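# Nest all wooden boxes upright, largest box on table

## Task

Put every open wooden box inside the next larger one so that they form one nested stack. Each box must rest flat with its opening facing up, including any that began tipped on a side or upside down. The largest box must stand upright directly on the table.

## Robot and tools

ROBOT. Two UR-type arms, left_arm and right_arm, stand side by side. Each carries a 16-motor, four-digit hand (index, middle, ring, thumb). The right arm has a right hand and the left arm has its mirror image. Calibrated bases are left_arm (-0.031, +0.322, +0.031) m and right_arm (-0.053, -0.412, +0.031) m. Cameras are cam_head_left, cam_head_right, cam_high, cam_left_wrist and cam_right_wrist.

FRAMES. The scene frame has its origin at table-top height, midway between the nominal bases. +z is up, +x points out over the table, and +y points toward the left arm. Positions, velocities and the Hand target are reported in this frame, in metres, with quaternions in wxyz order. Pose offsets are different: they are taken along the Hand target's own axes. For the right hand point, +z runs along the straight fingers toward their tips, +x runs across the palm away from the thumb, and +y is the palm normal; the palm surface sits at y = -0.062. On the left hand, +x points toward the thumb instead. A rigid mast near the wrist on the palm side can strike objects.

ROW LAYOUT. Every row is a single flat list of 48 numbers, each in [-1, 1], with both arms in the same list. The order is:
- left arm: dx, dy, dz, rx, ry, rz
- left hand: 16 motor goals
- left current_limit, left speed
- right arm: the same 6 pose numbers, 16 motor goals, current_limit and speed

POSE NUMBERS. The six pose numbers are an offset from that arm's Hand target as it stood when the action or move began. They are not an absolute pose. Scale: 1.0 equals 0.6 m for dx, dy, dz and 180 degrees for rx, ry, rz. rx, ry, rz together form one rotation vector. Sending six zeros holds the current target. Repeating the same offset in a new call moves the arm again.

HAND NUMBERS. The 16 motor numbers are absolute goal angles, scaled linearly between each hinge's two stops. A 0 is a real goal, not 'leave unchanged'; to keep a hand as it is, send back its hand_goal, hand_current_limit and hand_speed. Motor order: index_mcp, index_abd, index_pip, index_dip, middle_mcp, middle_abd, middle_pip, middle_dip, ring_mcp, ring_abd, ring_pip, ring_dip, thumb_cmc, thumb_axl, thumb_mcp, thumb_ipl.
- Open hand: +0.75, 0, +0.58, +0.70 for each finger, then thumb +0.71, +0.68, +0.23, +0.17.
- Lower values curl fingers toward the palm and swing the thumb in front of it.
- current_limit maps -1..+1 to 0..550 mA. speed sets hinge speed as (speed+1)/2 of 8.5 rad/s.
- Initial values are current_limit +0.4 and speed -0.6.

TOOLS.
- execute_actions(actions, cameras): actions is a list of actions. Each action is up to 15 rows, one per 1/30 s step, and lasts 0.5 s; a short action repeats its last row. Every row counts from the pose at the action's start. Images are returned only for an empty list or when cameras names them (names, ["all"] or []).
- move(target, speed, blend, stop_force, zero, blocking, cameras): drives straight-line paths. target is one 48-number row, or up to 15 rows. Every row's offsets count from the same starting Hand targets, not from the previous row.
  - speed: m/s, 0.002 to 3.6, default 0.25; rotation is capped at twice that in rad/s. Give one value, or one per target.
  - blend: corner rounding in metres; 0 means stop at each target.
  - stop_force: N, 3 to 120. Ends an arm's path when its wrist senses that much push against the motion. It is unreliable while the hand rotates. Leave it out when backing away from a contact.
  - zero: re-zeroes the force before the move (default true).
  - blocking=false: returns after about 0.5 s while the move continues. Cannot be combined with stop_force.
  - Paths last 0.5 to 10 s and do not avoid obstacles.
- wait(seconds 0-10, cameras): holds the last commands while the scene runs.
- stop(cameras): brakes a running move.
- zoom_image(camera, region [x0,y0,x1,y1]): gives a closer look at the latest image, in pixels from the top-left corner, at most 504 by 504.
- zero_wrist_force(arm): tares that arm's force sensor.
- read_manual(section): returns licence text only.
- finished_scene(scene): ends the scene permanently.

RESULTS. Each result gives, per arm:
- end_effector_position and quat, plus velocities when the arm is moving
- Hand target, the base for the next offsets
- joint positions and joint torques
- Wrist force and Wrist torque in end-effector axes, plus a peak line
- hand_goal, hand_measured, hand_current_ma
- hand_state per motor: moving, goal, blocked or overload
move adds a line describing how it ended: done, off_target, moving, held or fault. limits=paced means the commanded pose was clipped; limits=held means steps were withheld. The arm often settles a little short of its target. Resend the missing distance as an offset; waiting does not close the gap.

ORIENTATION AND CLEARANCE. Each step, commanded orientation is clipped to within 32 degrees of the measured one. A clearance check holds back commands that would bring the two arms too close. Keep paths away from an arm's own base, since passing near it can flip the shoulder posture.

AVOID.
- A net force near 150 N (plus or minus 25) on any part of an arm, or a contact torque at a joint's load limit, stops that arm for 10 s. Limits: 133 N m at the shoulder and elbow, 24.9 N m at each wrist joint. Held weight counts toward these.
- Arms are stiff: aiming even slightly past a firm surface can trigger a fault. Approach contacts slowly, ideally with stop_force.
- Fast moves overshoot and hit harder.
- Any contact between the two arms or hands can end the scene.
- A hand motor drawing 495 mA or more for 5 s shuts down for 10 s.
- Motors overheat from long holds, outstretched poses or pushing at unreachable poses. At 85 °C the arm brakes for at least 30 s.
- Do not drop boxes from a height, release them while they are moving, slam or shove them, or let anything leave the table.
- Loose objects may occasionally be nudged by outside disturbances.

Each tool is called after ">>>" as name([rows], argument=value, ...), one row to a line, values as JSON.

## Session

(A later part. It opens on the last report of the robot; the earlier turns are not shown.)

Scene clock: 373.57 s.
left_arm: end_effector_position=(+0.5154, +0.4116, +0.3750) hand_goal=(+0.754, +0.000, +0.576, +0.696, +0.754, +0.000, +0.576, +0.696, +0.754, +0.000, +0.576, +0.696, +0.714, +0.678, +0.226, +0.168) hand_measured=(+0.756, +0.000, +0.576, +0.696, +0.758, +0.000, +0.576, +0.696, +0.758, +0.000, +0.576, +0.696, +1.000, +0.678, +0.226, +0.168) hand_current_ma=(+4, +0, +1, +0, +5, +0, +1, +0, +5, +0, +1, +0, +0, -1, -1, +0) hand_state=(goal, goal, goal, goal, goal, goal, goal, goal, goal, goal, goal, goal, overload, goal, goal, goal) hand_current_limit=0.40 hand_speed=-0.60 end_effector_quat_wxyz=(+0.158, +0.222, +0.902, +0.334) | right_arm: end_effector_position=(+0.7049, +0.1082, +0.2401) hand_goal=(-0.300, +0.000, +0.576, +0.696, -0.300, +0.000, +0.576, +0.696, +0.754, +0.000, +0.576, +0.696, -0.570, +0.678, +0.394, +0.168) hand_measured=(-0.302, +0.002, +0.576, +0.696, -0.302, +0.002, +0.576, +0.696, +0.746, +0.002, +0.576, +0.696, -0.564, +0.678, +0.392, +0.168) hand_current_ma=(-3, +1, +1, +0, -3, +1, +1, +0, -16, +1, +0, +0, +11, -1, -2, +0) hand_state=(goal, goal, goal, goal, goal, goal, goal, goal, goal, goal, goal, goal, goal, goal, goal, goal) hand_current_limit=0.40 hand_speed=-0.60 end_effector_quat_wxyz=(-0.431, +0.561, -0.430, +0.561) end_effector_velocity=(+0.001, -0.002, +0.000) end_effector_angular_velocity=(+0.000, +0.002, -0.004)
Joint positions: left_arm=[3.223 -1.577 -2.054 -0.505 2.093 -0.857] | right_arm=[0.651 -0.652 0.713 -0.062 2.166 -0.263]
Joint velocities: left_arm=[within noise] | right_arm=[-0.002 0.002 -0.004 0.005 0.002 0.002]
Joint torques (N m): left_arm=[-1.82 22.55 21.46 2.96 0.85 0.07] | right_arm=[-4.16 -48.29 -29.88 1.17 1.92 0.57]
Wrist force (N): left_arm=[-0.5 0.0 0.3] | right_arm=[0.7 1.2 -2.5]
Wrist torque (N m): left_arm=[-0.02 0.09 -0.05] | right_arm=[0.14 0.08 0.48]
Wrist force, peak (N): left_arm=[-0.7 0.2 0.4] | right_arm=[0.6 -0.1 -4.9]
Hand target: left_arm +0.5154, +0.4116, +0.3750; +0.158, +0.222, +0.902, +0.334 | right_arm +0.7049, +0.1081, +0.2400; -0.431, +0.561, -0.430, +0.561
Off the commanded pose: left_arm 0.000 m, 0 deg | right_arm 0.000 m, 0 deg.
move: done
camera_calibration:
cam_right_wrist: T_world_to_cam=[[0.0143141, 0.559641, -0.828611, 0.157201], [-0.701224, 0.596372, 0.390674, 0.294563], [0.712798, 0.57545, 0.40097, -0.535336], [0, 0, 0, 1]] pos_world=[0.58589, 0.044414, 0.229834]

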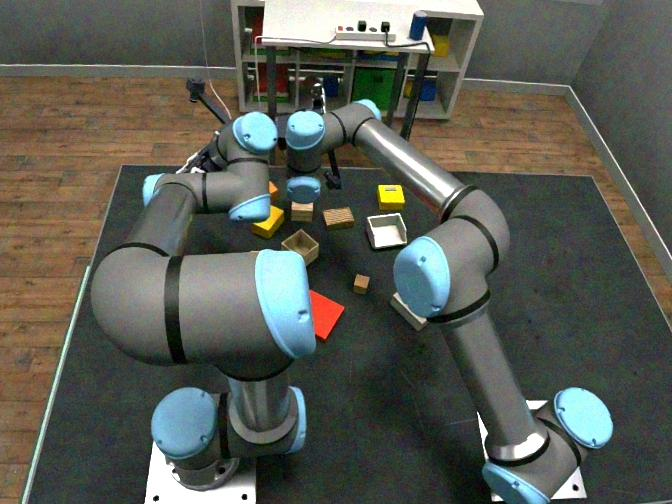

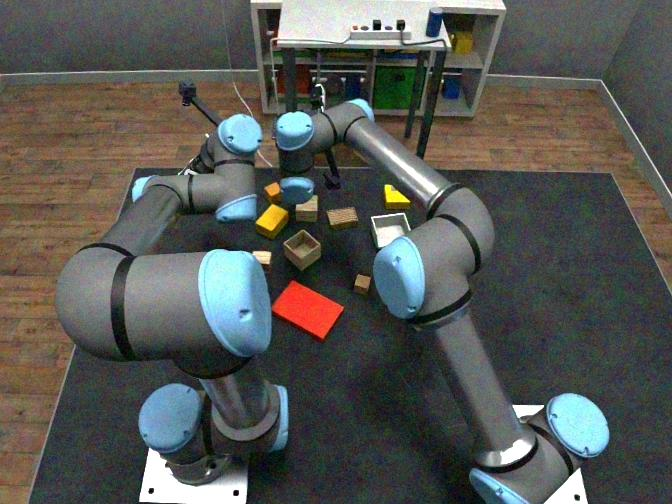

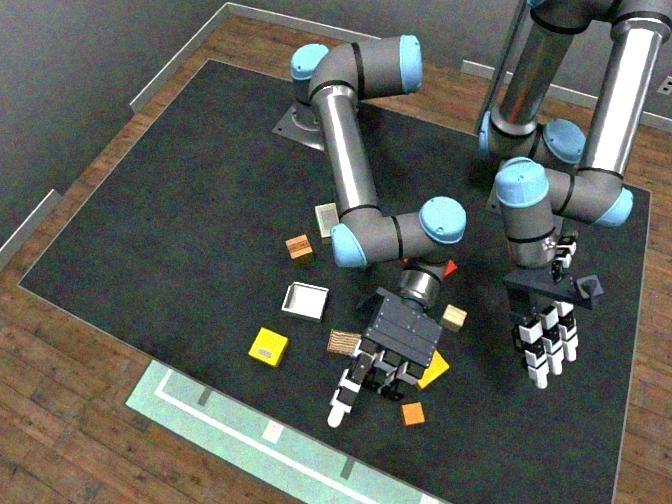

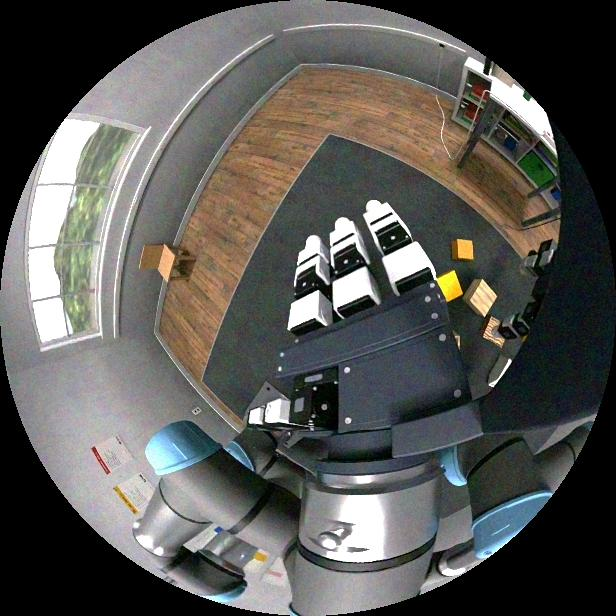

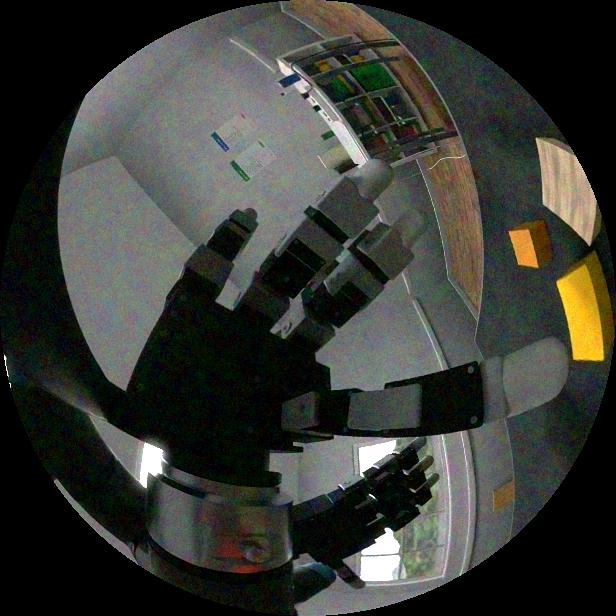

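>>> move(target=[0,0,0,0,0,0, 0.754,0,0.576,0.696,0.754,0,0.576,0.696,0.754,0,0.576,0.696,0.714,0.678,0.226,0.168,0.4,-0.6, -0.0389,0.1449,0,0,0,0, -0.30,0,0.576,0.696,-0.30,0,0.576,0.696,0.754,0,0.576,0.696,-0.571,0.678,0.393,0.168,0.4,-0.6], speed=0.25, cameras=["cam_right_wrist","cam_high"])

>>> zoom_image(camera="cam_right_wrist", region=[330, 120, 610, 420])

Scene clock: 382.07 s.
left_arm: end_effector_position=(+0.5154, +0.4116, +0.3750) hand_goal=(+0.754, +0.000, +0.576, +0.696, +0.754, +0.000, +0.576, +0.696, +0.754, +0.000, +0.576, +0.696, +0.714, +0.678, +0.226, +0.168) hand_measured=(+0.756, +0.000, +0.576, +0.696, +0.758, +0.000, +0.576, +0.696, +0.758, +0.000, +0.576, +0.696, +1.000, +0.678, +0.226, +0.168) hand_current_ma=(+4, +0, +1, +0, +5, +0, +1, +0, +5, +0, +1, +0, +0, -1, -1, +0) hand_state=(goal, goal, goal, goal, goal, goal, goal, goal, goal, goal, goal, goal, overload, goal, goal, goal) hand_current_limit=0.40 hand_speed=-0.60 end_effector_quat_wxyz=(+0.158, +0.222, +0.902, +0.334) | right_arm: end_effector_position=(+0.7050, +0.1082, +0.1502) hand_goal=(-0.300, +0.000, +0.576, +0.696, -0.300, +0.000, +0.576, +0.696, +0.754, +0.000, +0.576, +0.696, -0.570, +0.678, +0.394, +0.168) hand_measured=(-0.302, +0.002, +0.576, +0.696, -0.302, +0.002, +0.576, +0.696, +0.744, +0.002, +0.576, +0.696, -0.564, +0.678, +0.392, +0.168) hand_current_ma=(-3, +1, +1, +0, -3, +1, +1, +0, -18, +1, +0, +0, +10, -1, -2, +0) hand_state=(goal, goal, goal, goal, goal, goal, goal, goal, goal, goal, goal, goal, goal, goal, goal, goal) hand_current_limit=0.40 hand_speed=-0.60 end_effector_quat_wxyz=(-0.431, +0.561, -0.430, +0.561)
Joint positions: left_arm=[3.223 -1.577 -2.054 -0.505 2.093 -0.857] | right_arm=[0.651 -0.606 0.857 -0.252 2.166 -0.263]
Joint torques (N m): left_arm=[-2.07 23.69 21.78 2.91 0.87 -0.06] | right_arm=[-2.37 -51.63 -15.07 -2.75 -1.18 -0.01]
Wrist force (N): left_arm=[-0.5 0.2 0.5] | right_arm=[0.8 1.2 -2.3]
Wrist torque (N m): left_arm=[-0.03 0.08 -0.04] | right_arm=[0.14 0.08 0.48]
Wrist force, peak (N): left_arm=[-0.6 0.5 0.5] | right_arm=[0.0 4.0 -2.5]
Hand target: left_arm +0.5154, +0.4116, +0.3750; +0.158, +0.222, +0.902, +0.334 | right_arm +0.7050, +0.1082, +0.1500; -0.431, +0.561, -0.430, +0.561
Off the commanded pose: left_arm 0.000 m, 0 deg | right_arm 0.000 m, 0 deg.
move: done
camera_calibration:
cam_right_wrist: T_world_to_cam=[[0.0141764, 0.559561, -0.828668, 0.0827447], [-0.701069, 0.596482, 0.390783, 0.329514], [0.712953, 0.575413, 0.400746, -0.499404], [0, 0, 0, 1]] pos_world=[0.58589, 0.0445137, 0.139934]
Images, in order (width x height): cam_high 672x504, cam_right_wrist 616x616.

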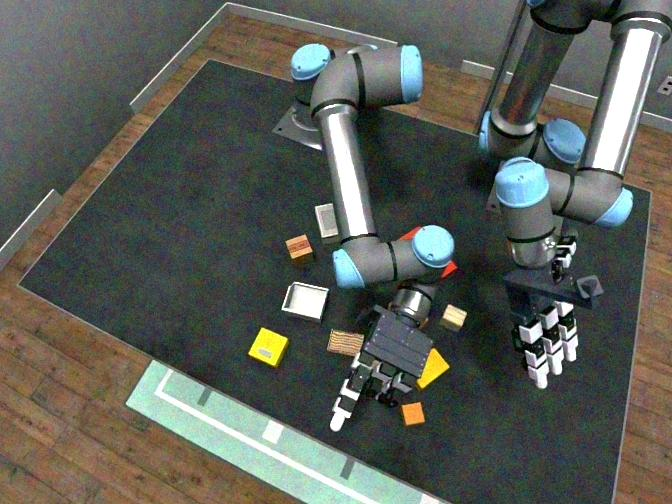

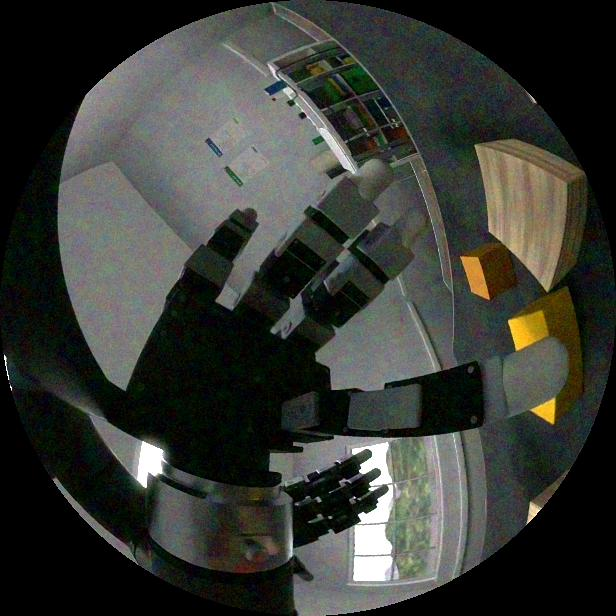

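Scaled by 1.680 from the camera's 616x616 image, which has a finer 880x880 frame.

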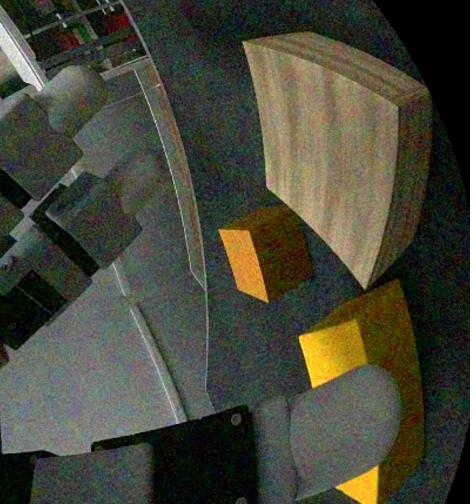

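>>> move(target=[0,0,0,0,0,0, 0.754,0,0.576,0.696,0.754,0,0.576,0.696,0.754,0,0.576,0.696,0.714,0.678,0.226,0.168,0.4,-0.6, -0.0302,0.1127,0,0,0,0, -0.30,0,0.576,0.696,-0.30,0,0.576,0.696,0.754,0,0.576,0.696,-0.571,0.678,0.393,0.168,0.4,-0.6], speed=0.12, stop_force=15, cameras=["cam_right_wrist","cam_high","cam_head_right"])

>>> zoom_image(camera="cam_right_wrist", region=[330, 120, 610, 420])

Scene clock: 407.90 s.
left_arm: end_effector_position=(+0.5154, +0.4116, +0.3750) hand_goal=(+0.754, +0.000, +0.576, +0.696, +0.754, +0.000, +0.576, +0.696, +0.754, +0.000, +0.576, +0.696, +0.714, +0.678, +0.226, +0.168) hand_measured=(+0.756, +0.000, +0.576, +0.696, +0.758, +0.000, +0.576, +0.696, +0.758, +0.000, +0.576, +0.696, +1.000, +0.678, +0.226, +0.168) hand_current_ma=(+4, +0, +1, +0, +5, +0, +1, +0, +5, +0, +1, +0, +0, -1, -1, +0) hand_state=(goal, goal, goal, goal, goal, goal, goal, goal, goal, goal, goal, goal, overload, goal, goal, goal) hand_current_limit=0.40 hand_speed=-0.60 end_effector_quat_wxyz=(+0.158, +0.222, +0.902, +0.334) | right_arm: end_effector_position=(+0.7051, +0.1082, +0.0801) hand_goal=(-0.300, +0.000, +0.576, +0.696, -0.300, +0.000, +0.576, +0.696, +0.754, +0.000, +0.576, +0.696, -0.570, +0.678, +0.394, +0.168) hand_measured=(-0.302, +0.002, +0.576, +0.696, -0.302, +0.002, +0.576, +0.696, +0.744, +0.002, +0.576, +0.696, -0.564, +0.678, +0.392, +0.168) hand_current_ma=(-3, +1, +1, +0, -3, +1, +1, +0, -18, +1, +0, +0, +10, -1, -2, +0) hand_state=(goal, goal, goal, goal, goal, goal, goal, goal, goal, goal, goal, goal, goal, goal, goal, goal) hand_current_limit=0.40 hand_speed=-0.60 end_effector_quat_wxyz=(-0.431, +0.561, -0.430, +0.561)
Joint positions: left_arm=[3.223 -1.577 -2.054 -0.505 2.093 -0.857] | right_arm=[0.651 -0.54 0.916 -0.377 2.166 -0.262]
Joint torques (N m): left_arm=[-3.18 23.04 21.39 2.83 0.98 0.07] | right_arm=[-10 -52.26 -28.14 -3.09 -1.8 -0.94]
Wrist force (N): left_arm=[-0.2 0.3 0.1] | right_arm=[0.3 1.3 -2.4]
Wrist torque (N m): left_arm=[0.03 0.04 -0.03] | right_arm=[0.13 0.13 0.43]
Wrist force, peak (N): left_arm=[-0.6 0.3 0.4] | right_arm=[0.2 3.2 -2.4]
Hand target: left_arm +0.5154, +0.4116, +0.3750; +0.158, +0.222, +0.902, +0.334 | right_arm +0.7051, +0.1082, +0.0800; -0.431, +0.561, -0.430, +0.561
Off the commanded pose: left_arm 0.000 m, 0 deg | right_arm 0.000 m, 0 deg.
move: done
camera_calibration:
cam_right_wrist: T_world_to_cam=[[0.0143146, 0.559606, -0.828635, 0.0246244], [-0.701054, 0.596526, 0.390744, 0.35703], [0.712965, 0.575324, 0.400853, -0.471336], [0, 0, 0, 1]] pos_world=[0.58599, 0.0444138, 0.0698339]
Images, in order (width x height): cam_head_right 672x504, cam_high 672x504, cam_right_wrist 616x616.

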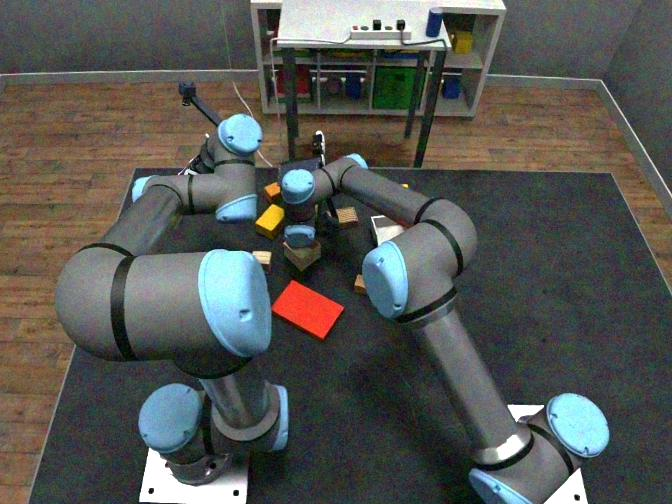

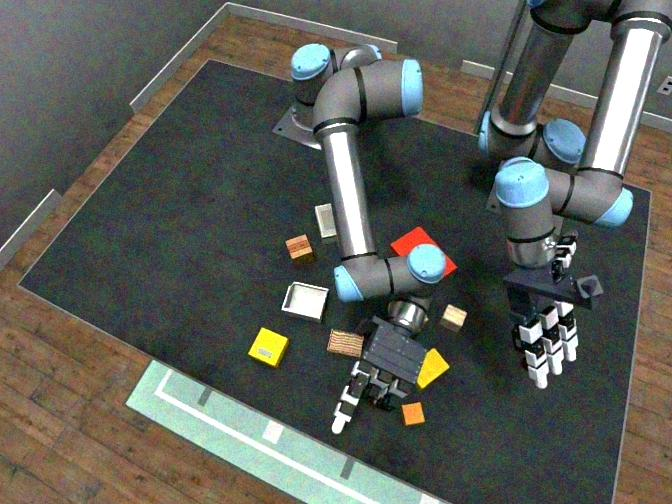

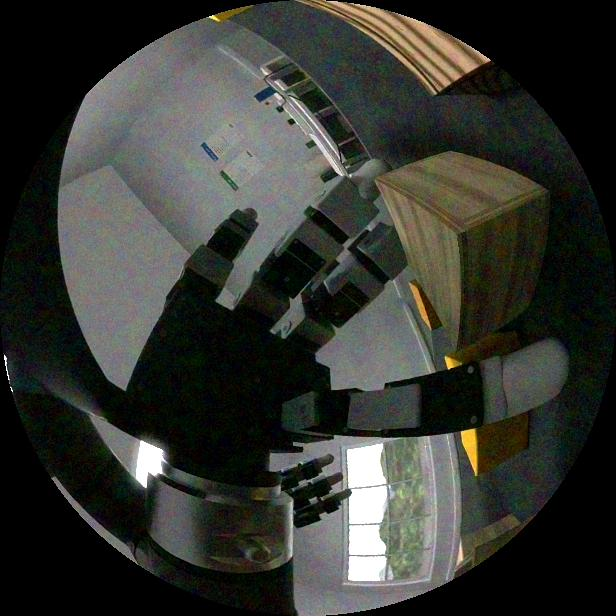

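Scaled by 1.680 from the camera's 616x616 image, which has a finer 880x880 frame.

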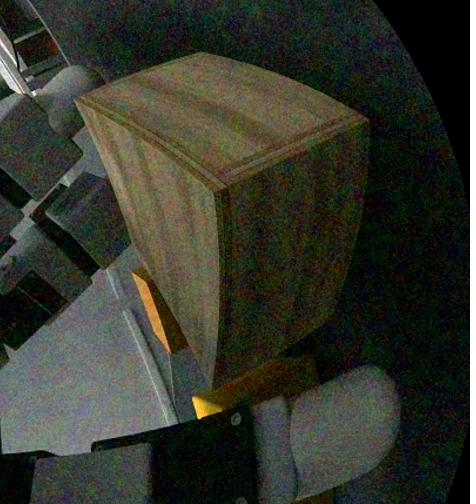

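>>> move(target=[0,0,0,0,0,0, 0.754,0,0.576,0.696,0.754,0,0.576,0.696,0.754,0,0.576,0.696,0.714,0.678,0.226,0.168,0.4,-0.6, 0,0,0,0,0,0, -0.50,0,0.576,0.696,-0.50,0,0.576,0.696,0.754,0,0.576,0.696,-0.571,0.678,0.19,0.168,0.2,-0.9], cameras=["cam_right_wrist"])

>>> zoom_image(camera="cam_right_wrist", region=[330, 120, 610, 420])

Scene clock: 425.97 s.
left_arm: end_effector_position=(+0.5154, +0.4116, +0.3750) hand_goal=(+0.754, +0.000, +0.576, +0.696, +0.754, +0.000, +0.576, +0.696, +0.754, +0.000, +0.576, +0.696, +0.714, +0.678, +0.226, +0.168) hand_measured=(+0.756, +0.000, +0.576, +0.696, +0.758, +0.000, +0.576, +0.696, +0.758, +0.000, +0.576, +0.696, +1.000, +0.678, +0.226, +0.168) hand_current_ma=(+4, +0, +1, +0, +5, +0, +1, +0, +5, +0, +1, +0, +0, -1, -1, +0) hand_state=(goal, goal, goal, goal, goal, goal, goal, goal, goal, goal, goal, goal, overload, goal, goal, goal) hand_current_limit=0.40 hand_speed=-0.60 end_effector_quat_wxyz=(+0.158, +0.222, +0.902, +0.334) | right_arm: end_effector_position=(+0.7051, +0.1082, +0.0800) hand_goal=(-0.500, +0.000, +0.576, +0.696, -0.500, +0.000, +0.576, +0.696, +0.754, +0.000, +0.576, +0.696, -0.570, +0.678, +0.190, +0.168) hand_measured=(-0.462, +0.002, +0.586, +0.698, -0.468, +0.002, +0.584, +0.698, +0.744, +0.002, +0.576, +0.696, -0.564, +0.678, +0.260, +0.176) hand_current_ma=(+107, +1, +15, +2, +81, +1, +12, +2, -18, +1, +0, +0, +9, -1, +307, +21) hand_state=(blocked, goal, goal, goal, blocked, goal, goal, goal, goal, goal, goal, goal, goal, goal, blocked, goal) hand_current_limit=0.20 hand_speed=-0.90 end_effector_quat_wxyz=(-0.431, +0.561, -0.430, +0.561)
Joint positions: left_arm=[3.223 -1.577 -2.054 -0.505 2.093 -0.857] | right_arm=[0.651 -0.54 0.916 -0.377 2.166 -0.262]
Joint torques (N m): left_arm=[-1.21 22.65 20.99 2.88 0.84 0.26] | right_arm=[-5.45 -51.09 -27.95 -2.89 -1.95 -0.97]
Wrist force (N): left_arm=[-0.1 0.4 0.2] | right_arm=[0.9 -1.0 -3.2]
Wrist torque (N m): left_arm=[0.02 0.02 -0.03] | right_arm=[-0.10 0.06 0.45]
Wrist force, peak (N): left_arm=[-0.6 0.5 0.2] | right_arm=[1.1 -0.9 -3.6]
Hand target: left_arm +0.5154, +0.4116, +0.3750; +0.158, +0.222, +0.902, +0.334 | right_arm +0.7051, +0.1082, +0.0800; -0.431, +0.561, -0.430, +0.561
Off the commanded pose: left_arm 0.000 m, 0 deg | right_arm 0.000 m, 0 deg.
move: done
camera_calibration:
cam_right_wrist: T_world_to_cam=[[0.0143146, 0.559606, -0.828635, 0.0246244], [-0.701054, 0.596526, 0.390744, 0.35703], [0.712965, 0.575324, 0.400853, -0.471336], [0, 0, 0, 1]] pos_world=[0.58599, 0.0444138, 0.0698339]
Images, in order (width x height): cam_right_wrist 616x616.

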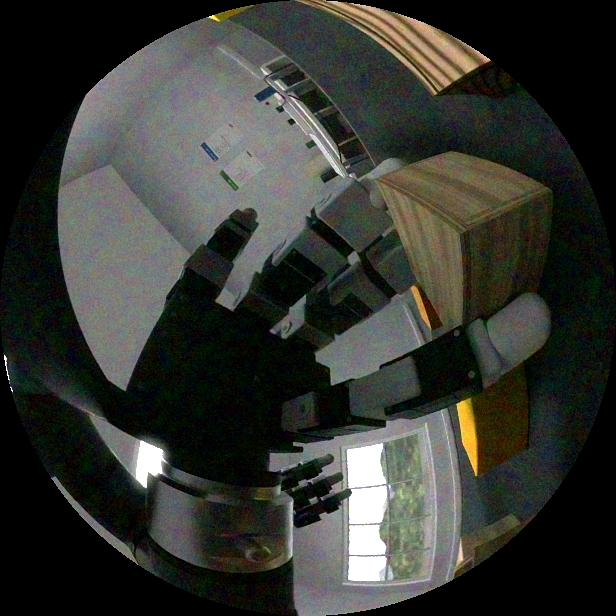

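Scaled by 1.680 from the camera's 616x616 image, which has a finer 880x880 frame.

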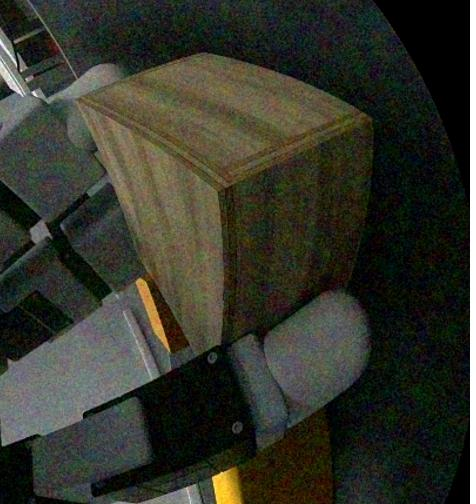

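>>> move([
  [0,0,0,0,0,0, 0.754,0,0.576,0.696,0.754,0,0.576,0.696,0.754,0,0.576,0.696,0.714,0.678,0.226,0.168,0.4,-0.6, 0,0,0,0,0,0, -0.38,0,0.576,0.696,-0.38,0.15,0.576,0.696,0.754,0,0.576,0.696,-0.571,0.678,0.33,0.168,0.3,-0.8],
  [0,0,0,0,0,0, 0.754,0,0.576,0.696,0.754,0,0.576,0.696,0.754,0,0.576,0.696,0.714,0.678,0.226,0.168,0.4,-0.6, 0.0202,-0.0067,-0.0018,0,0,0.0556, -0.38,0,0.576,0.696,-0.38,0.15,0.576,0.696,0.754,0,0.576,0.696,-0.571,0.678,0.33,0.168,0.3,-0.8],
  [0,0,0,0,0,0, 0.754,0,0.576,0.696,0.754,0,0.576,0.696,0.754,0,0.576,0.696,0.714,0.678,0.226,0.168,0.4,-0.6, 0.0202,-0.0067,-0.0018,0,0,0.0556, -0.52,0,0.576,0.696,-0.52,0.15,0.576,0.696,0.754,0,0.576,0.696,-0.571,0.678,0.17,0.168,0.3,-0.85],
], speed=0.1, cameras=["cam_right_wrist"])

>>> zoom_image(camera="cam_right_wrist", region=[330, 100, 610, 400])

Scene clock: 488.33 s.
left_arm: end_effector_position=(+0.5154, +0.4116, +0.3750) hand_goal=(+0.754, +0.000, +0.576, +0.696, +0.754, +0.000, +0.576, +0.696, +0.754, +0.000, +0.576, +0.696, +0.714, +0.678, +0.226, +0.168) hand_measured=(+0.756, +0.000, +0.576, +0.696, +0.758, +0.000, +0.576, +0.696, +0.758, +0.000, +0.576, +0.696, +1.000, +0.678, +0.226, +0.168) hand_current_ma=(+4, +0, +1, +0, +5, +0, +1, +0, +5, +0, +1, +0, +0, -1, -1, +0) hand_state=(goal, goal, goal, goal, goal, goal, goal, goal, goal, goal, goal, goal, overload, goal, goal, goal) hand_current_limit=0.40 hand_speed=-0.60 end_effector_quat_wxyz=(+0.158, +0.222, +0.902, +0.334) | right_arm: end_effector_position=(+0.7040, +0.0975, +0.0870) hand_goal=(-0.520, +0.000, +0.576, +0.696, -0.520, +0.150, +0.576, +0.696, +0.754, +0.000, +0.576, +0.696, -0.570, +0.678, +0.170, +0.168) hand_measured=(-0.468, +0.002, +0.588, +0.700, -0.472, +0.148, +0.588, +0.700, +0.744, +0.002, +0.576, +0.696, -0.566, +0.678, +0.262, +0.180) hand_current_ma=(+161, +1, +22, +4, +146, -3, +21, +5, -18, +1, +0, +0, +5, -1, +357, +29) hand_state=(blocked, goal, goal, goal, blocked, goal, goal, goal, goal, goal, goal, goal, goal, goal, blocked, goal) hand_current_limit=0.30 hand_speed=-0.85 end_effector_quat_wxyz=(-0.478, +0.521, -0.477, +0.521)
Joint positions: left_arm=[3.223 -1.577 -2.054 -0.505 2.093 -0.857] | right_arm=[0.621 -0.596 1.013 -0.418 2.137 -0.088]
Joint torques (N m): left_arm=[-2.82 24.1 21.35 3.11 0.68 0.28] | right_arm=[9.98 -46.89 -27.33 0.66 2.14 0.52]
Wrist force (N): left_arm=[-0.3 0.1 0.1] | right_arm=[1.5 -0.7 -2.9]
Wrist torque (N m): left_arm=[-0.01 0.05 -0.03] | right_arm=[-0.04 0.05 0.46]
Wrist force, peak (N): left_arm=[-0.7 0.3 0.5] | right_arm=[0.9 -1.1 -3.7]
Hand target: left_arm +0.5154, +0.4116, +0.3750; +0.158, +0.222, +0.902, +0.334 | right_arm +0.7040, +0.0975, +0.0870; -0.478, +0.521, -0.477, +0.521
Off the commanded pose: left_arm 0.000 m, 0 deg | right_arm 0.000 m, 0 deg.
move: done
camera_calibration:
cam_right_wrist: T_world_to_cam=[[0.0139896, 0.695085, -0.718791, 0.0138064], [-0.701076, 0.519381, 0.488607, 0.358981], [0.71295, 0.497091, 0.494573, -0.467789], [0, 0, 0, 1]] pos_world=[0.58499, 0.0364892, 0.0658791]
Images, in order (width x height): cam_right_wrist 616x616.

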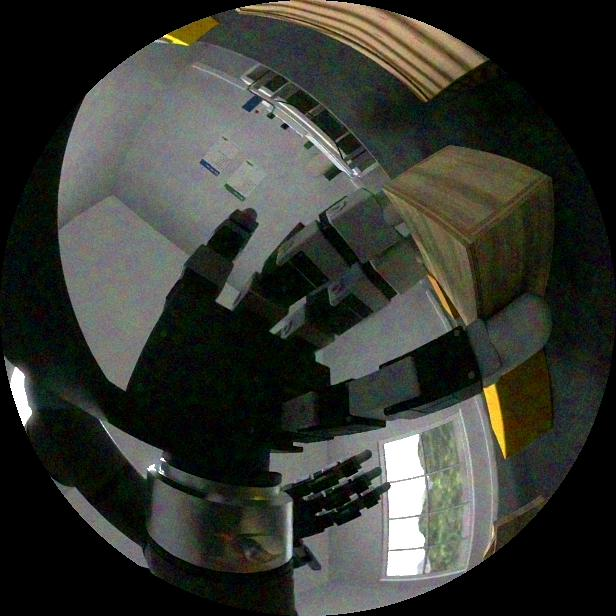

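Scaled by 1.680 from the camera's 616x616 image, which has a finer 880x880 frame.

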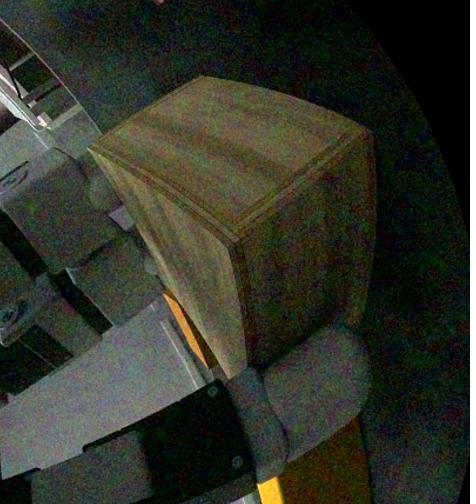

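>>> move(target=[0,0,0,0,0,0, 0.754,0,0.576,0.696,0.754,0,0.576,0.696,0.754,0,0.576,0.696,0.714,0.678,0.226,0.168,0.4,-0.6, 0.0174,-0.1992,0,0,0,0, -0.52,0,0.576,0.696,-0.52,0.15,0.576,0.696,0.754,0,0.576,0.696,-0.571,0.678,0.17,0.168,0.3,-0.85], speed=0.15, cameras=["cam_right_wrist","cam_high","cam_head_right"])

>>> zoom_image(camera="cam_high", region=[320, 280, 460, 420])

>>> zoom_image(camera="cam_head_right", region=[240, 130, 360, 250])

Scene clock: 493.97 s.
left_arm: end_effector_position=(+0.5154, +0.4116, +0.3750) hand_goal=(+0.754, +0.000, +0.576, +0.696, +0.754, +0.000, +0.576, +0.696, +0.754, +0.000, +0.576, +0.696, +0.714, +0.678, +0.226, +0.168) hand_measured=(+0.756, +0.000, +0.576, +0.696, +0.758, +0.000, +0.576, +0.696, +0.758, +0.000, +0.576, +0.696, +1.000, +0.678, +0.226, +0.168) hand_current_ma=(+4, +0, +1, +0, +5, +0, +1, +0, +5, +0, +1, +0, +0, -1, -1, +0) hand_state=(goal, goal, goal, goal, goal, goal, goal, goal, goal, goal, goal, goal, overload, goal, goal, goal) hand_current_limit=0.40 hand_speed=-0.60 end_effector_quat_wxyz=(+0.158, +0.222, +0.902, +0.334) | right_arm: end_effector_position=(+0.7039, +0.0975, +0.2070) hand_goal=(-0.520, +0.000, +0.576, +0.696, -0.520, +0.150, +0.576, +0.696, +0.754, +0.000, +0.576, +0.696, -0.570, +0.678, +0.170, +0.168) hand_measured=(-0.468, +0.002, +0.590, +0.700, -0.472, +0.148, +0.590, +0.700, +0.744, +0.002, +0.576, +0.696, -0.566, +0.678, +0.258, +0.180) hand_current_ma=(+161, +1, +28, +6, +146, -3, +24, +6, -19, +1, +0, +0, +7, -1, +358, +34) hand_state=(blocked, goal, goal, goal, blocked, goal, goal, goal, goal, goal, goal, goal, goal, goal, blocked, goal) hand_current_limit=0.30 hand_speed=-0.85 end_effector_quat_wxyz=(-0.478, +0.521, -0.477, +0.521)
Joint positions: left_arm=[3.223 -1.577 -2.054 -0.505 2.093 -0.857] | right_arm=[0.622 -0.7 0.889 -0.191 2.137 -0.088]
Joint torques (N m): left_arm=[-2.35 22.49 20.26 2.89 0.9 0.14] | right_arm=[9.6 -55.27 -23.63 -0.18 2.18 0.84]
Wrist force (N): left_arm=[-0.3 0.3 0.4] | right_arm=[0.8 1.7 -2.3]
Wrist torque (N m): left_arm=[-0.01 0.06 -0.03] | right_arm=[0.16 0.13 0.42]
Wrist force, peak (N): left_arm=[-0.5 0.6 0.2] | right_arm=[0.8 4.4 -2.4]
Hand target: left_arm +0.5154, +0.4116, +0.3750; +0.158, +0.222, +0.902, +0.334 | right_arm +0.7039, +0.0975, +0.2070; -0.478, +0.521, -0.477, +0.521
Off the commanded pose: left_arm 0.000 m, 0 deg | right_arm 0.000 m, 0 deg.
move: done
camera_calibration:
cam_right_wrist: T_world_to_cam=[[0.0139931, 0.695158, -0.71872, 0.100045], [-0.70116, 0.519274, 0.488599, 0.300333], [0.712866, 0.497101, 0.494684, -0.527039], [0, 0, 0, 1]] pos_world=[0.58489, 0.0364895, 0.185879]
Images, in order (width x height): cam_head_right 672x504, cam_high 672x504, cam_right_wrist 616x616.

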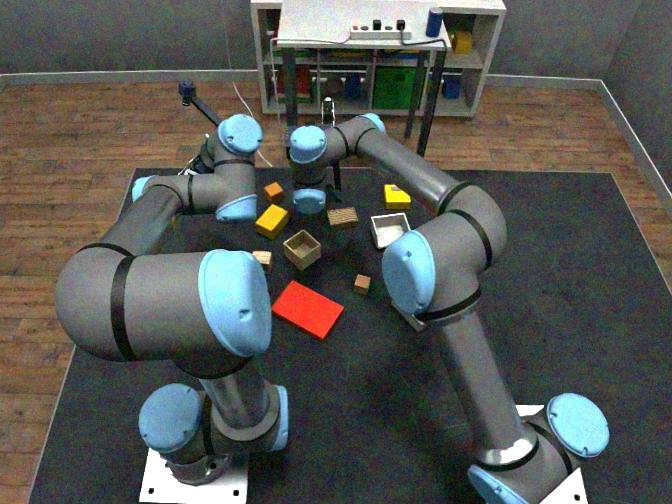

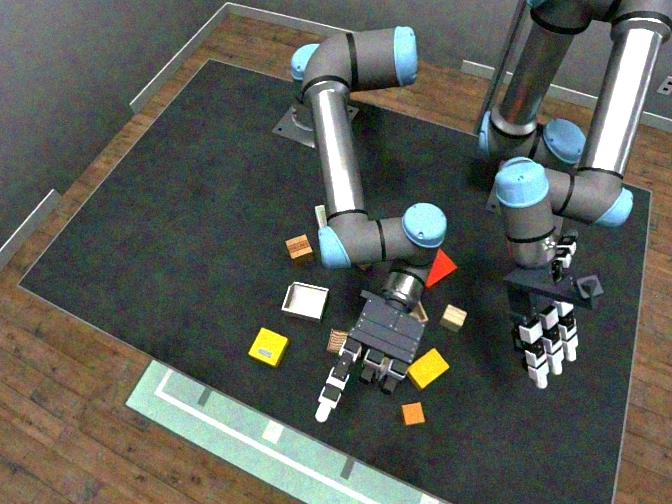

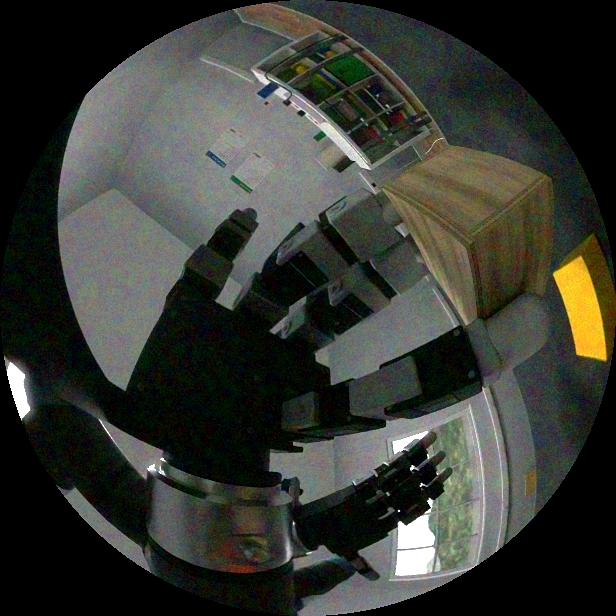

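Scaled by 3.600.

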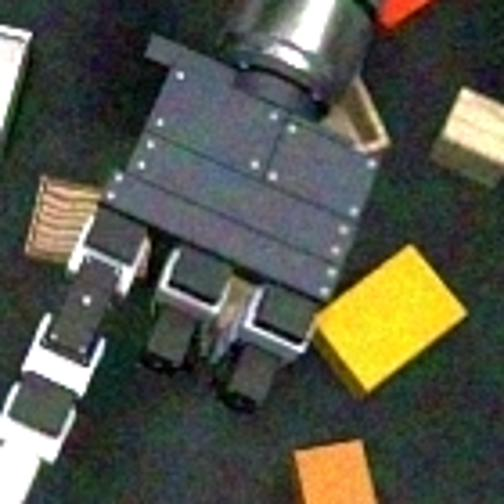

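Scaled by 4.200.

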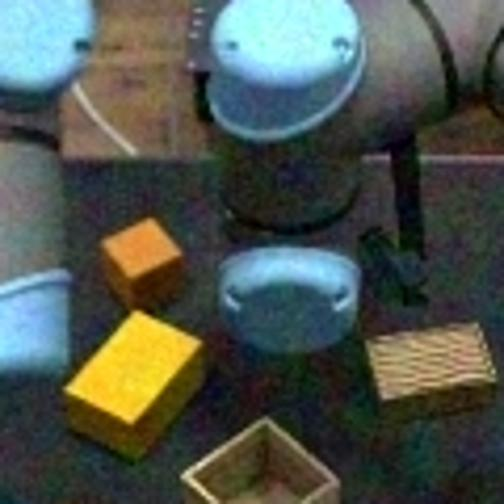

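>>> move(target=[0,0,0,0,0,0, 0.754,0,0.576,0.696,0.754,0,0.576,0.696,0.754,0,0.576,0.696,0.714,0.678,0.226,0.168,0.4,-0.6, 0.8383,0.1305,-0.0473,0,0,-0.4056, -0.52,0,0.576,0.696,-0.52,0.15,0.576,0.696,0.754,0,0.576,0.696,-0.571,0.678,0.17,0.168,0.3,-0.85], speed=0.3, cameras=["all"])

>>> zoom_image(camera="cam_high", region=[100, 120, 320, 340])

Scene clock: 504.33 s.
left_arm: end_effector_position=(+0.5154, +0.4116, +0.3750) hand_goal=(+0.754, +0.000, +0.576, +0.696, +0.754, +0.000, +0.576, +0.696, +0.754, +0.000, +0.576, +0.696, +0.714, +0.678, +0.226, +0.168) hand_measured=(+0.756, +0.000, +0.576, +0.696, +0.758, +0.000, +0.576, +0.696, +0.758, +0.000, +0.576, +0.696, +1.000, +0.678, +0.226, +0.168) hand_current_ma=(+4, +0, +1, +0, +5, +0, +1, +0, +5, +0, +1, +0, +0, -1, -1, +0) hand_state=(goal, goal, goal, goal, goal, goal, goal, goal, goal, goal, goal, goal, overload, goal, goal, goal) hand_current_limit=0.40 hand_speed=-0.60 end_effector_quat_wxyz=(+0.158, +0.222, +0.902, +0.334) | right_arm: end_effector_position=(+0.6761, -0.4104, +0.1728) hand_goal=(-0.520, +0.000, +0.576, +0.696, -0.520, +0.150, +0.576, +0.696, +0.754, +0.000, +0.576, +0.696, -0.570, +0.678, +0.170, +0.168) hand_measured=(-0.468, +0.002, +0.592, +0.700, -0.474, +0.148, +0.590, +0.700, +0.746, +0.002, +0.576, +0.696, -0.554, +0.678, +0.258, +0.180) hand_current_ma=(+161, +2, +34, +7, +133, -1, +24, +6, -12, +1, +0, +0, +33, -1, +357, +34) hand_state=(blocked, goal, goal, goal, blocked, goal, goal, goal, goal, goal, goal, goal, goal, goal, blocked, goal) hand_current_limit=0.30 hand_speed=-0.85 end_effector_quat_wxyz=(-0.074, +0.703, -0.074, +0.704)
Joint positions: left_arm=[3.223 -1.577 -2.054 -0.505 2.093 -0.857] | right_arm=[-0.054 -1.098 1.82 -0.723 1.462 -1.361]
Joint torques (N m): left_arm=[-2.76 23.01 21.51 3.08 0.94 0.18] | right_arm=[-9.03 -28.75 -19.22 -0.28 -1.36 -1.16]
Wrist force (N): left_arm=[-0.4 0.3 0.3] | right_arm=[-2.0 -0.7 -3.5]
Wrist torque (N m): left_arm=[0.00 0.07 -0.04] | right_arm=[0.20 0.31 0.13]
Wrist force, peak (N): left_arm=[-0.2 0.6 0.5] | right_arm=[-1.9 2.1 -3.6]
Hand target: left_arm +0.5154, +0.4116, +0.3750; +0.158, +0.222, +0.902, +0.334 | right_arm +0.6761, -0.4104, +0.1727; -0.074, +0.703, -0.074, +0.704
Off the commanded pose: left_arm 0.000 m, 0 deg | right_arm 0.000 m, 0 deg.
move: done
camera_calibration:
cam_right_wrist: T_world_to_cam=[[0.0153194, -0.484134, -0.87486, -0.029029], [-0.700234, 0.619382, -0.355019, 0.747436], [0.713749, 0.618045, -0.329519, -0.0463305], [0, 0, 0, 1]] pos_world=[0.556893, -0.448368, 0.224691]

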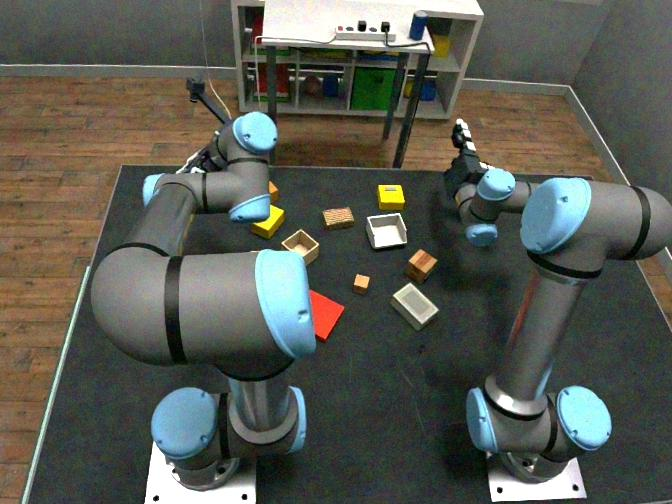

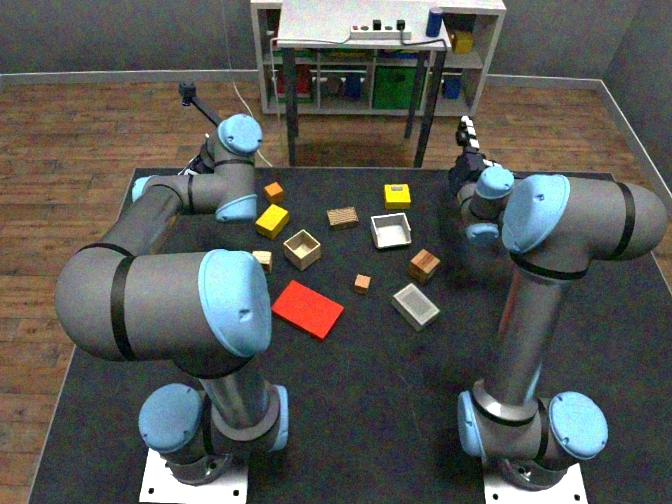

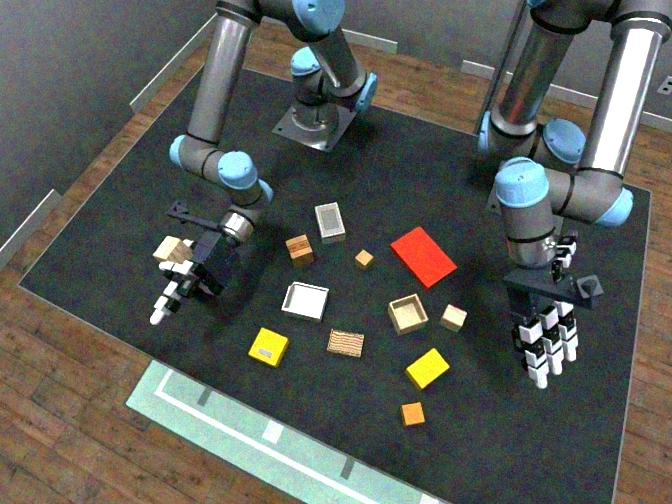

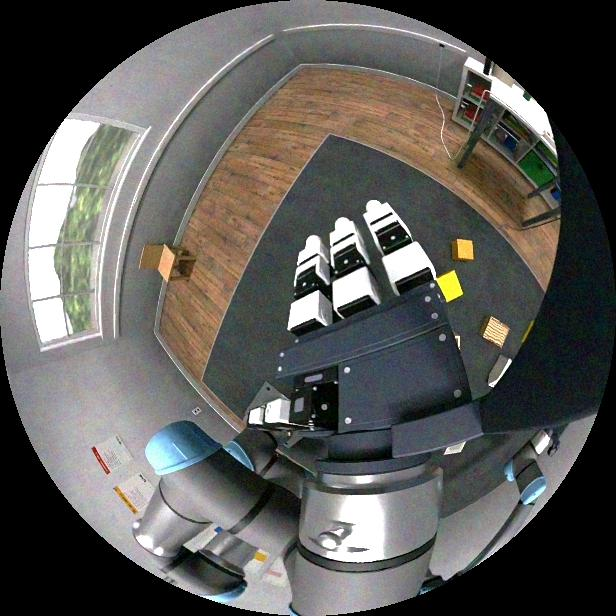

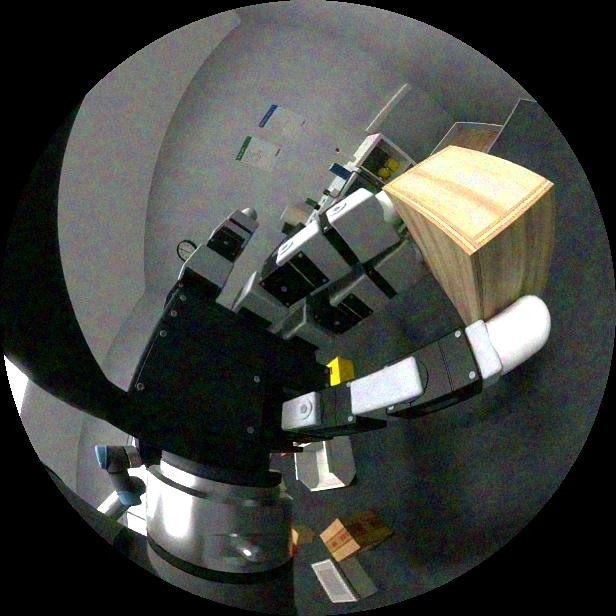

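Scaled by 2.291.

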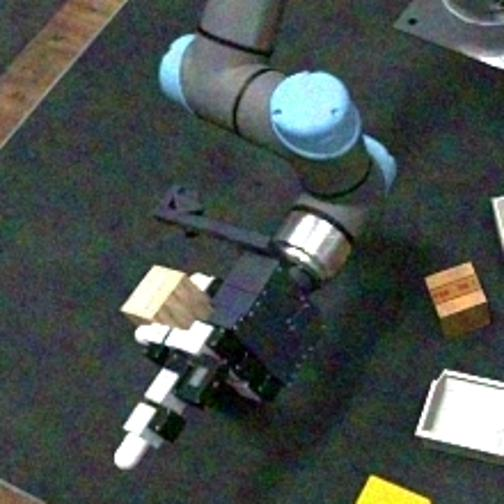

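>>> zoom_image(camera="cam_high", region=[130, 210, 230, 310])

>>> zoom_image(camera="cam_head_right", region=[430, 110, 550, 230])

Scaled by 5.040.

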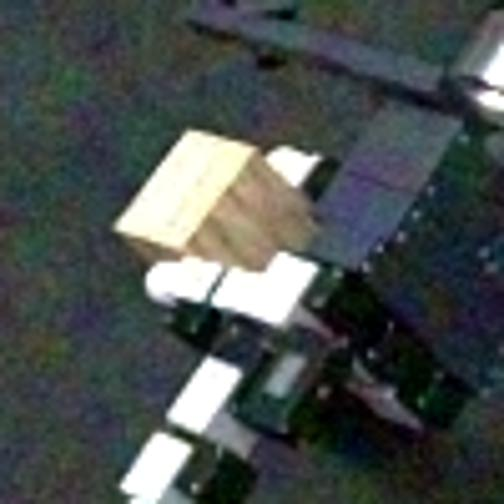

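Scaled by 4.200.

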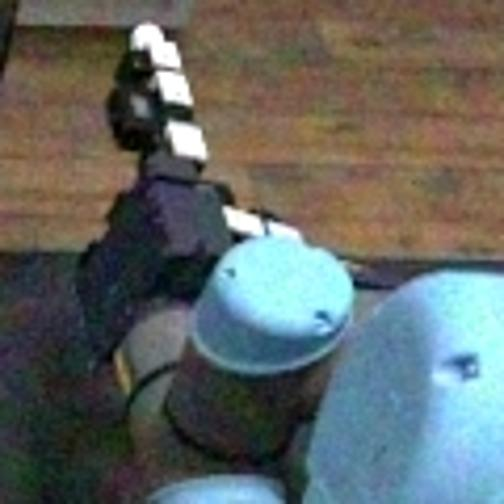

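>>> move(target=[0,0,0,0,0,0, 0.754,0,0.576,0.696,0.754,0,0.576,0.696,0.754,0,0.576,0.696,0.714,0.678,0.226,0.168,0.4,-0.6, 0.0888,0.0072,-0.001,0,0,-0.3722, -0.52,0,0.576,0.696,-0.52,0.15,0.576,0.696,0.754,0,0.576,0.696,-0.571,0.678,0.17,0.168,0.3,-0.85], speed=0.4, cameras=["cam_high","cam_head_right"])

>>> zoom_image(camera="cam_high", region=[100, 180, 240, 320])

>>> zoom_image(camera="cam_head_right", region=[430, 90, 570, 230])

Scene clock: 518.83 s.
left_arm: end_effector_position=(+0.5154, +0.4116, +0.3750) hand_goal=(+0.754, +0.000, +0.576, +0.696, +0.754, +0.000, +0.576, +0.696, +0.754, +0.000, +0.576, +0.696, +0.714, +0.678, +0.226, +0.168) hand_measured=(+0.756, +0.000, +0.576, +0.696, +0.758, +0.000, +0.576, +0.696, +0.758, +0.000, +0.576, +0.696, +1.000, +0.678, +0.226, +0.168) hand_current_ma=(+4, +0, +1, +0, +5, +0, +1, +0, +5, +0, +1, +0, +0, -1, -1, +0) hand_state=(goal, goal, goal, goal, goal, goal, goal, goal, goal, goal, goal, goal, overload, goal, goal, goal) hand_current_limit=0.40 hand_speed=-0.60 end_effector_quat_wxyz=(+0.158, +0.222, +0.902, +0.334) | right_arm: end_effector_position=(+0.6754, -0.4258, +0.2238) hand_goal=(-0.520, +0.000, +0.576, +0.696, -0.520, +0.150, +0.576, +0.696, +0.754, +0.000, +0.576, +0.696, -0.570, +0.678, +0.170, +0.168) hand_measured=(-0.468, +0.002, +0.592, +0.700, -0.474, +0.148, +0.590, +0.700, +0.760, +0.002, +0.576, +0.696, -0.554, +0.678, +0.258, +0.180) hand_current_ma=(+161, +3, +34, +7, +133, -1, +24, +6, +10, +1, +0, +0, +34, -1, +358, +34) hand_state=(blocked, goal, goal, goal, blocked, goal, goal, goal, goal, goal, goal, goal, goal, goal, blocked, goal) hand_current_limit=0.30 hand_speed=-0.85 end_effector_quat_wxyz=(+0.326, +0.627, +0.327, +0.628)
Joint positions: left_arm=[3.223 -1.577 -2.054 -0.505 2.093 -0.857] | right_arm=[-0.108 -1.027 1.86 -0.833 1.408 -2.53]
Joint torques (N m): left_arm=[-4.17 23.66 21.46 3.13 0.82 0.3] | right_arm=[10.1 -45.97 -24.1 0.5 2.42 -0.87]
Wrist force (N): left_arm=[-0.4 0.2 0.2] | right_arm=[-0.6 -3.1 -3.2]
Wrist torque (N m): left_arm=[0.00 0.06 -0.03] | right_arm=[0.19 0.29 -0.13]
Wrist force, peak (N): left_arm=[-0.5 0.7 0.3] | right_arm=[-2.1 -2.3 -3.5]
Hand target: left_arm +0.5154, +0.4116, +0.3750; +0.158, +0.222, +0.902, +0.334 | right_arm +0.6754, -0.4257, +0.2240; +0.326, +0.627, +0.327, +0.628
Off the commanded pose: left_arm 0.000 m, 0 deg | right_arm 0.000 m, 0 deg.
move: done
Images, in order (width x height): cam_head_right 672x504, cam_high 672x504.

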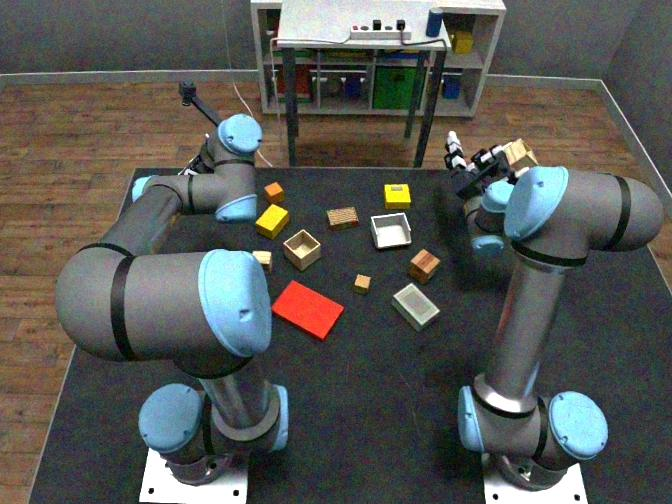

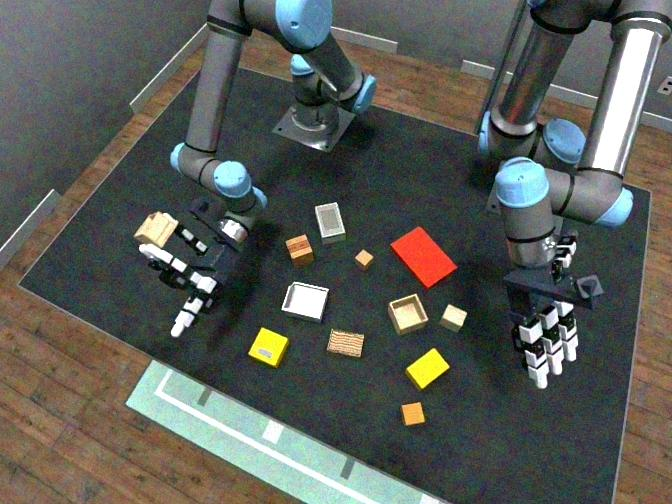

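Scaled by 3.600.

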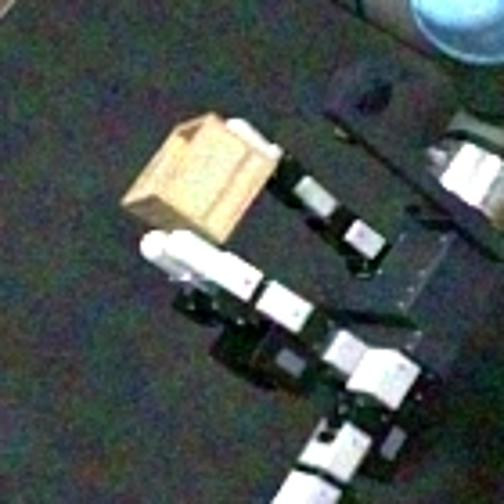

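Scaled by 3.600.

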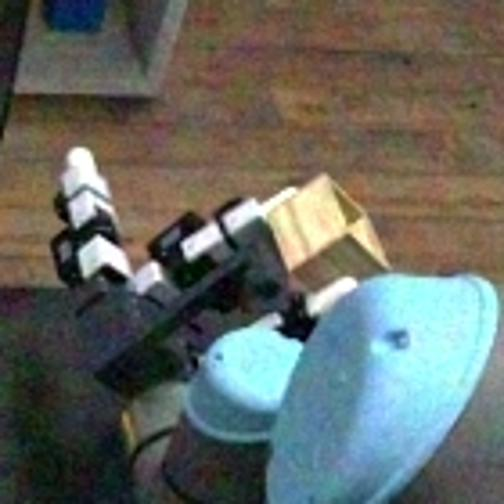

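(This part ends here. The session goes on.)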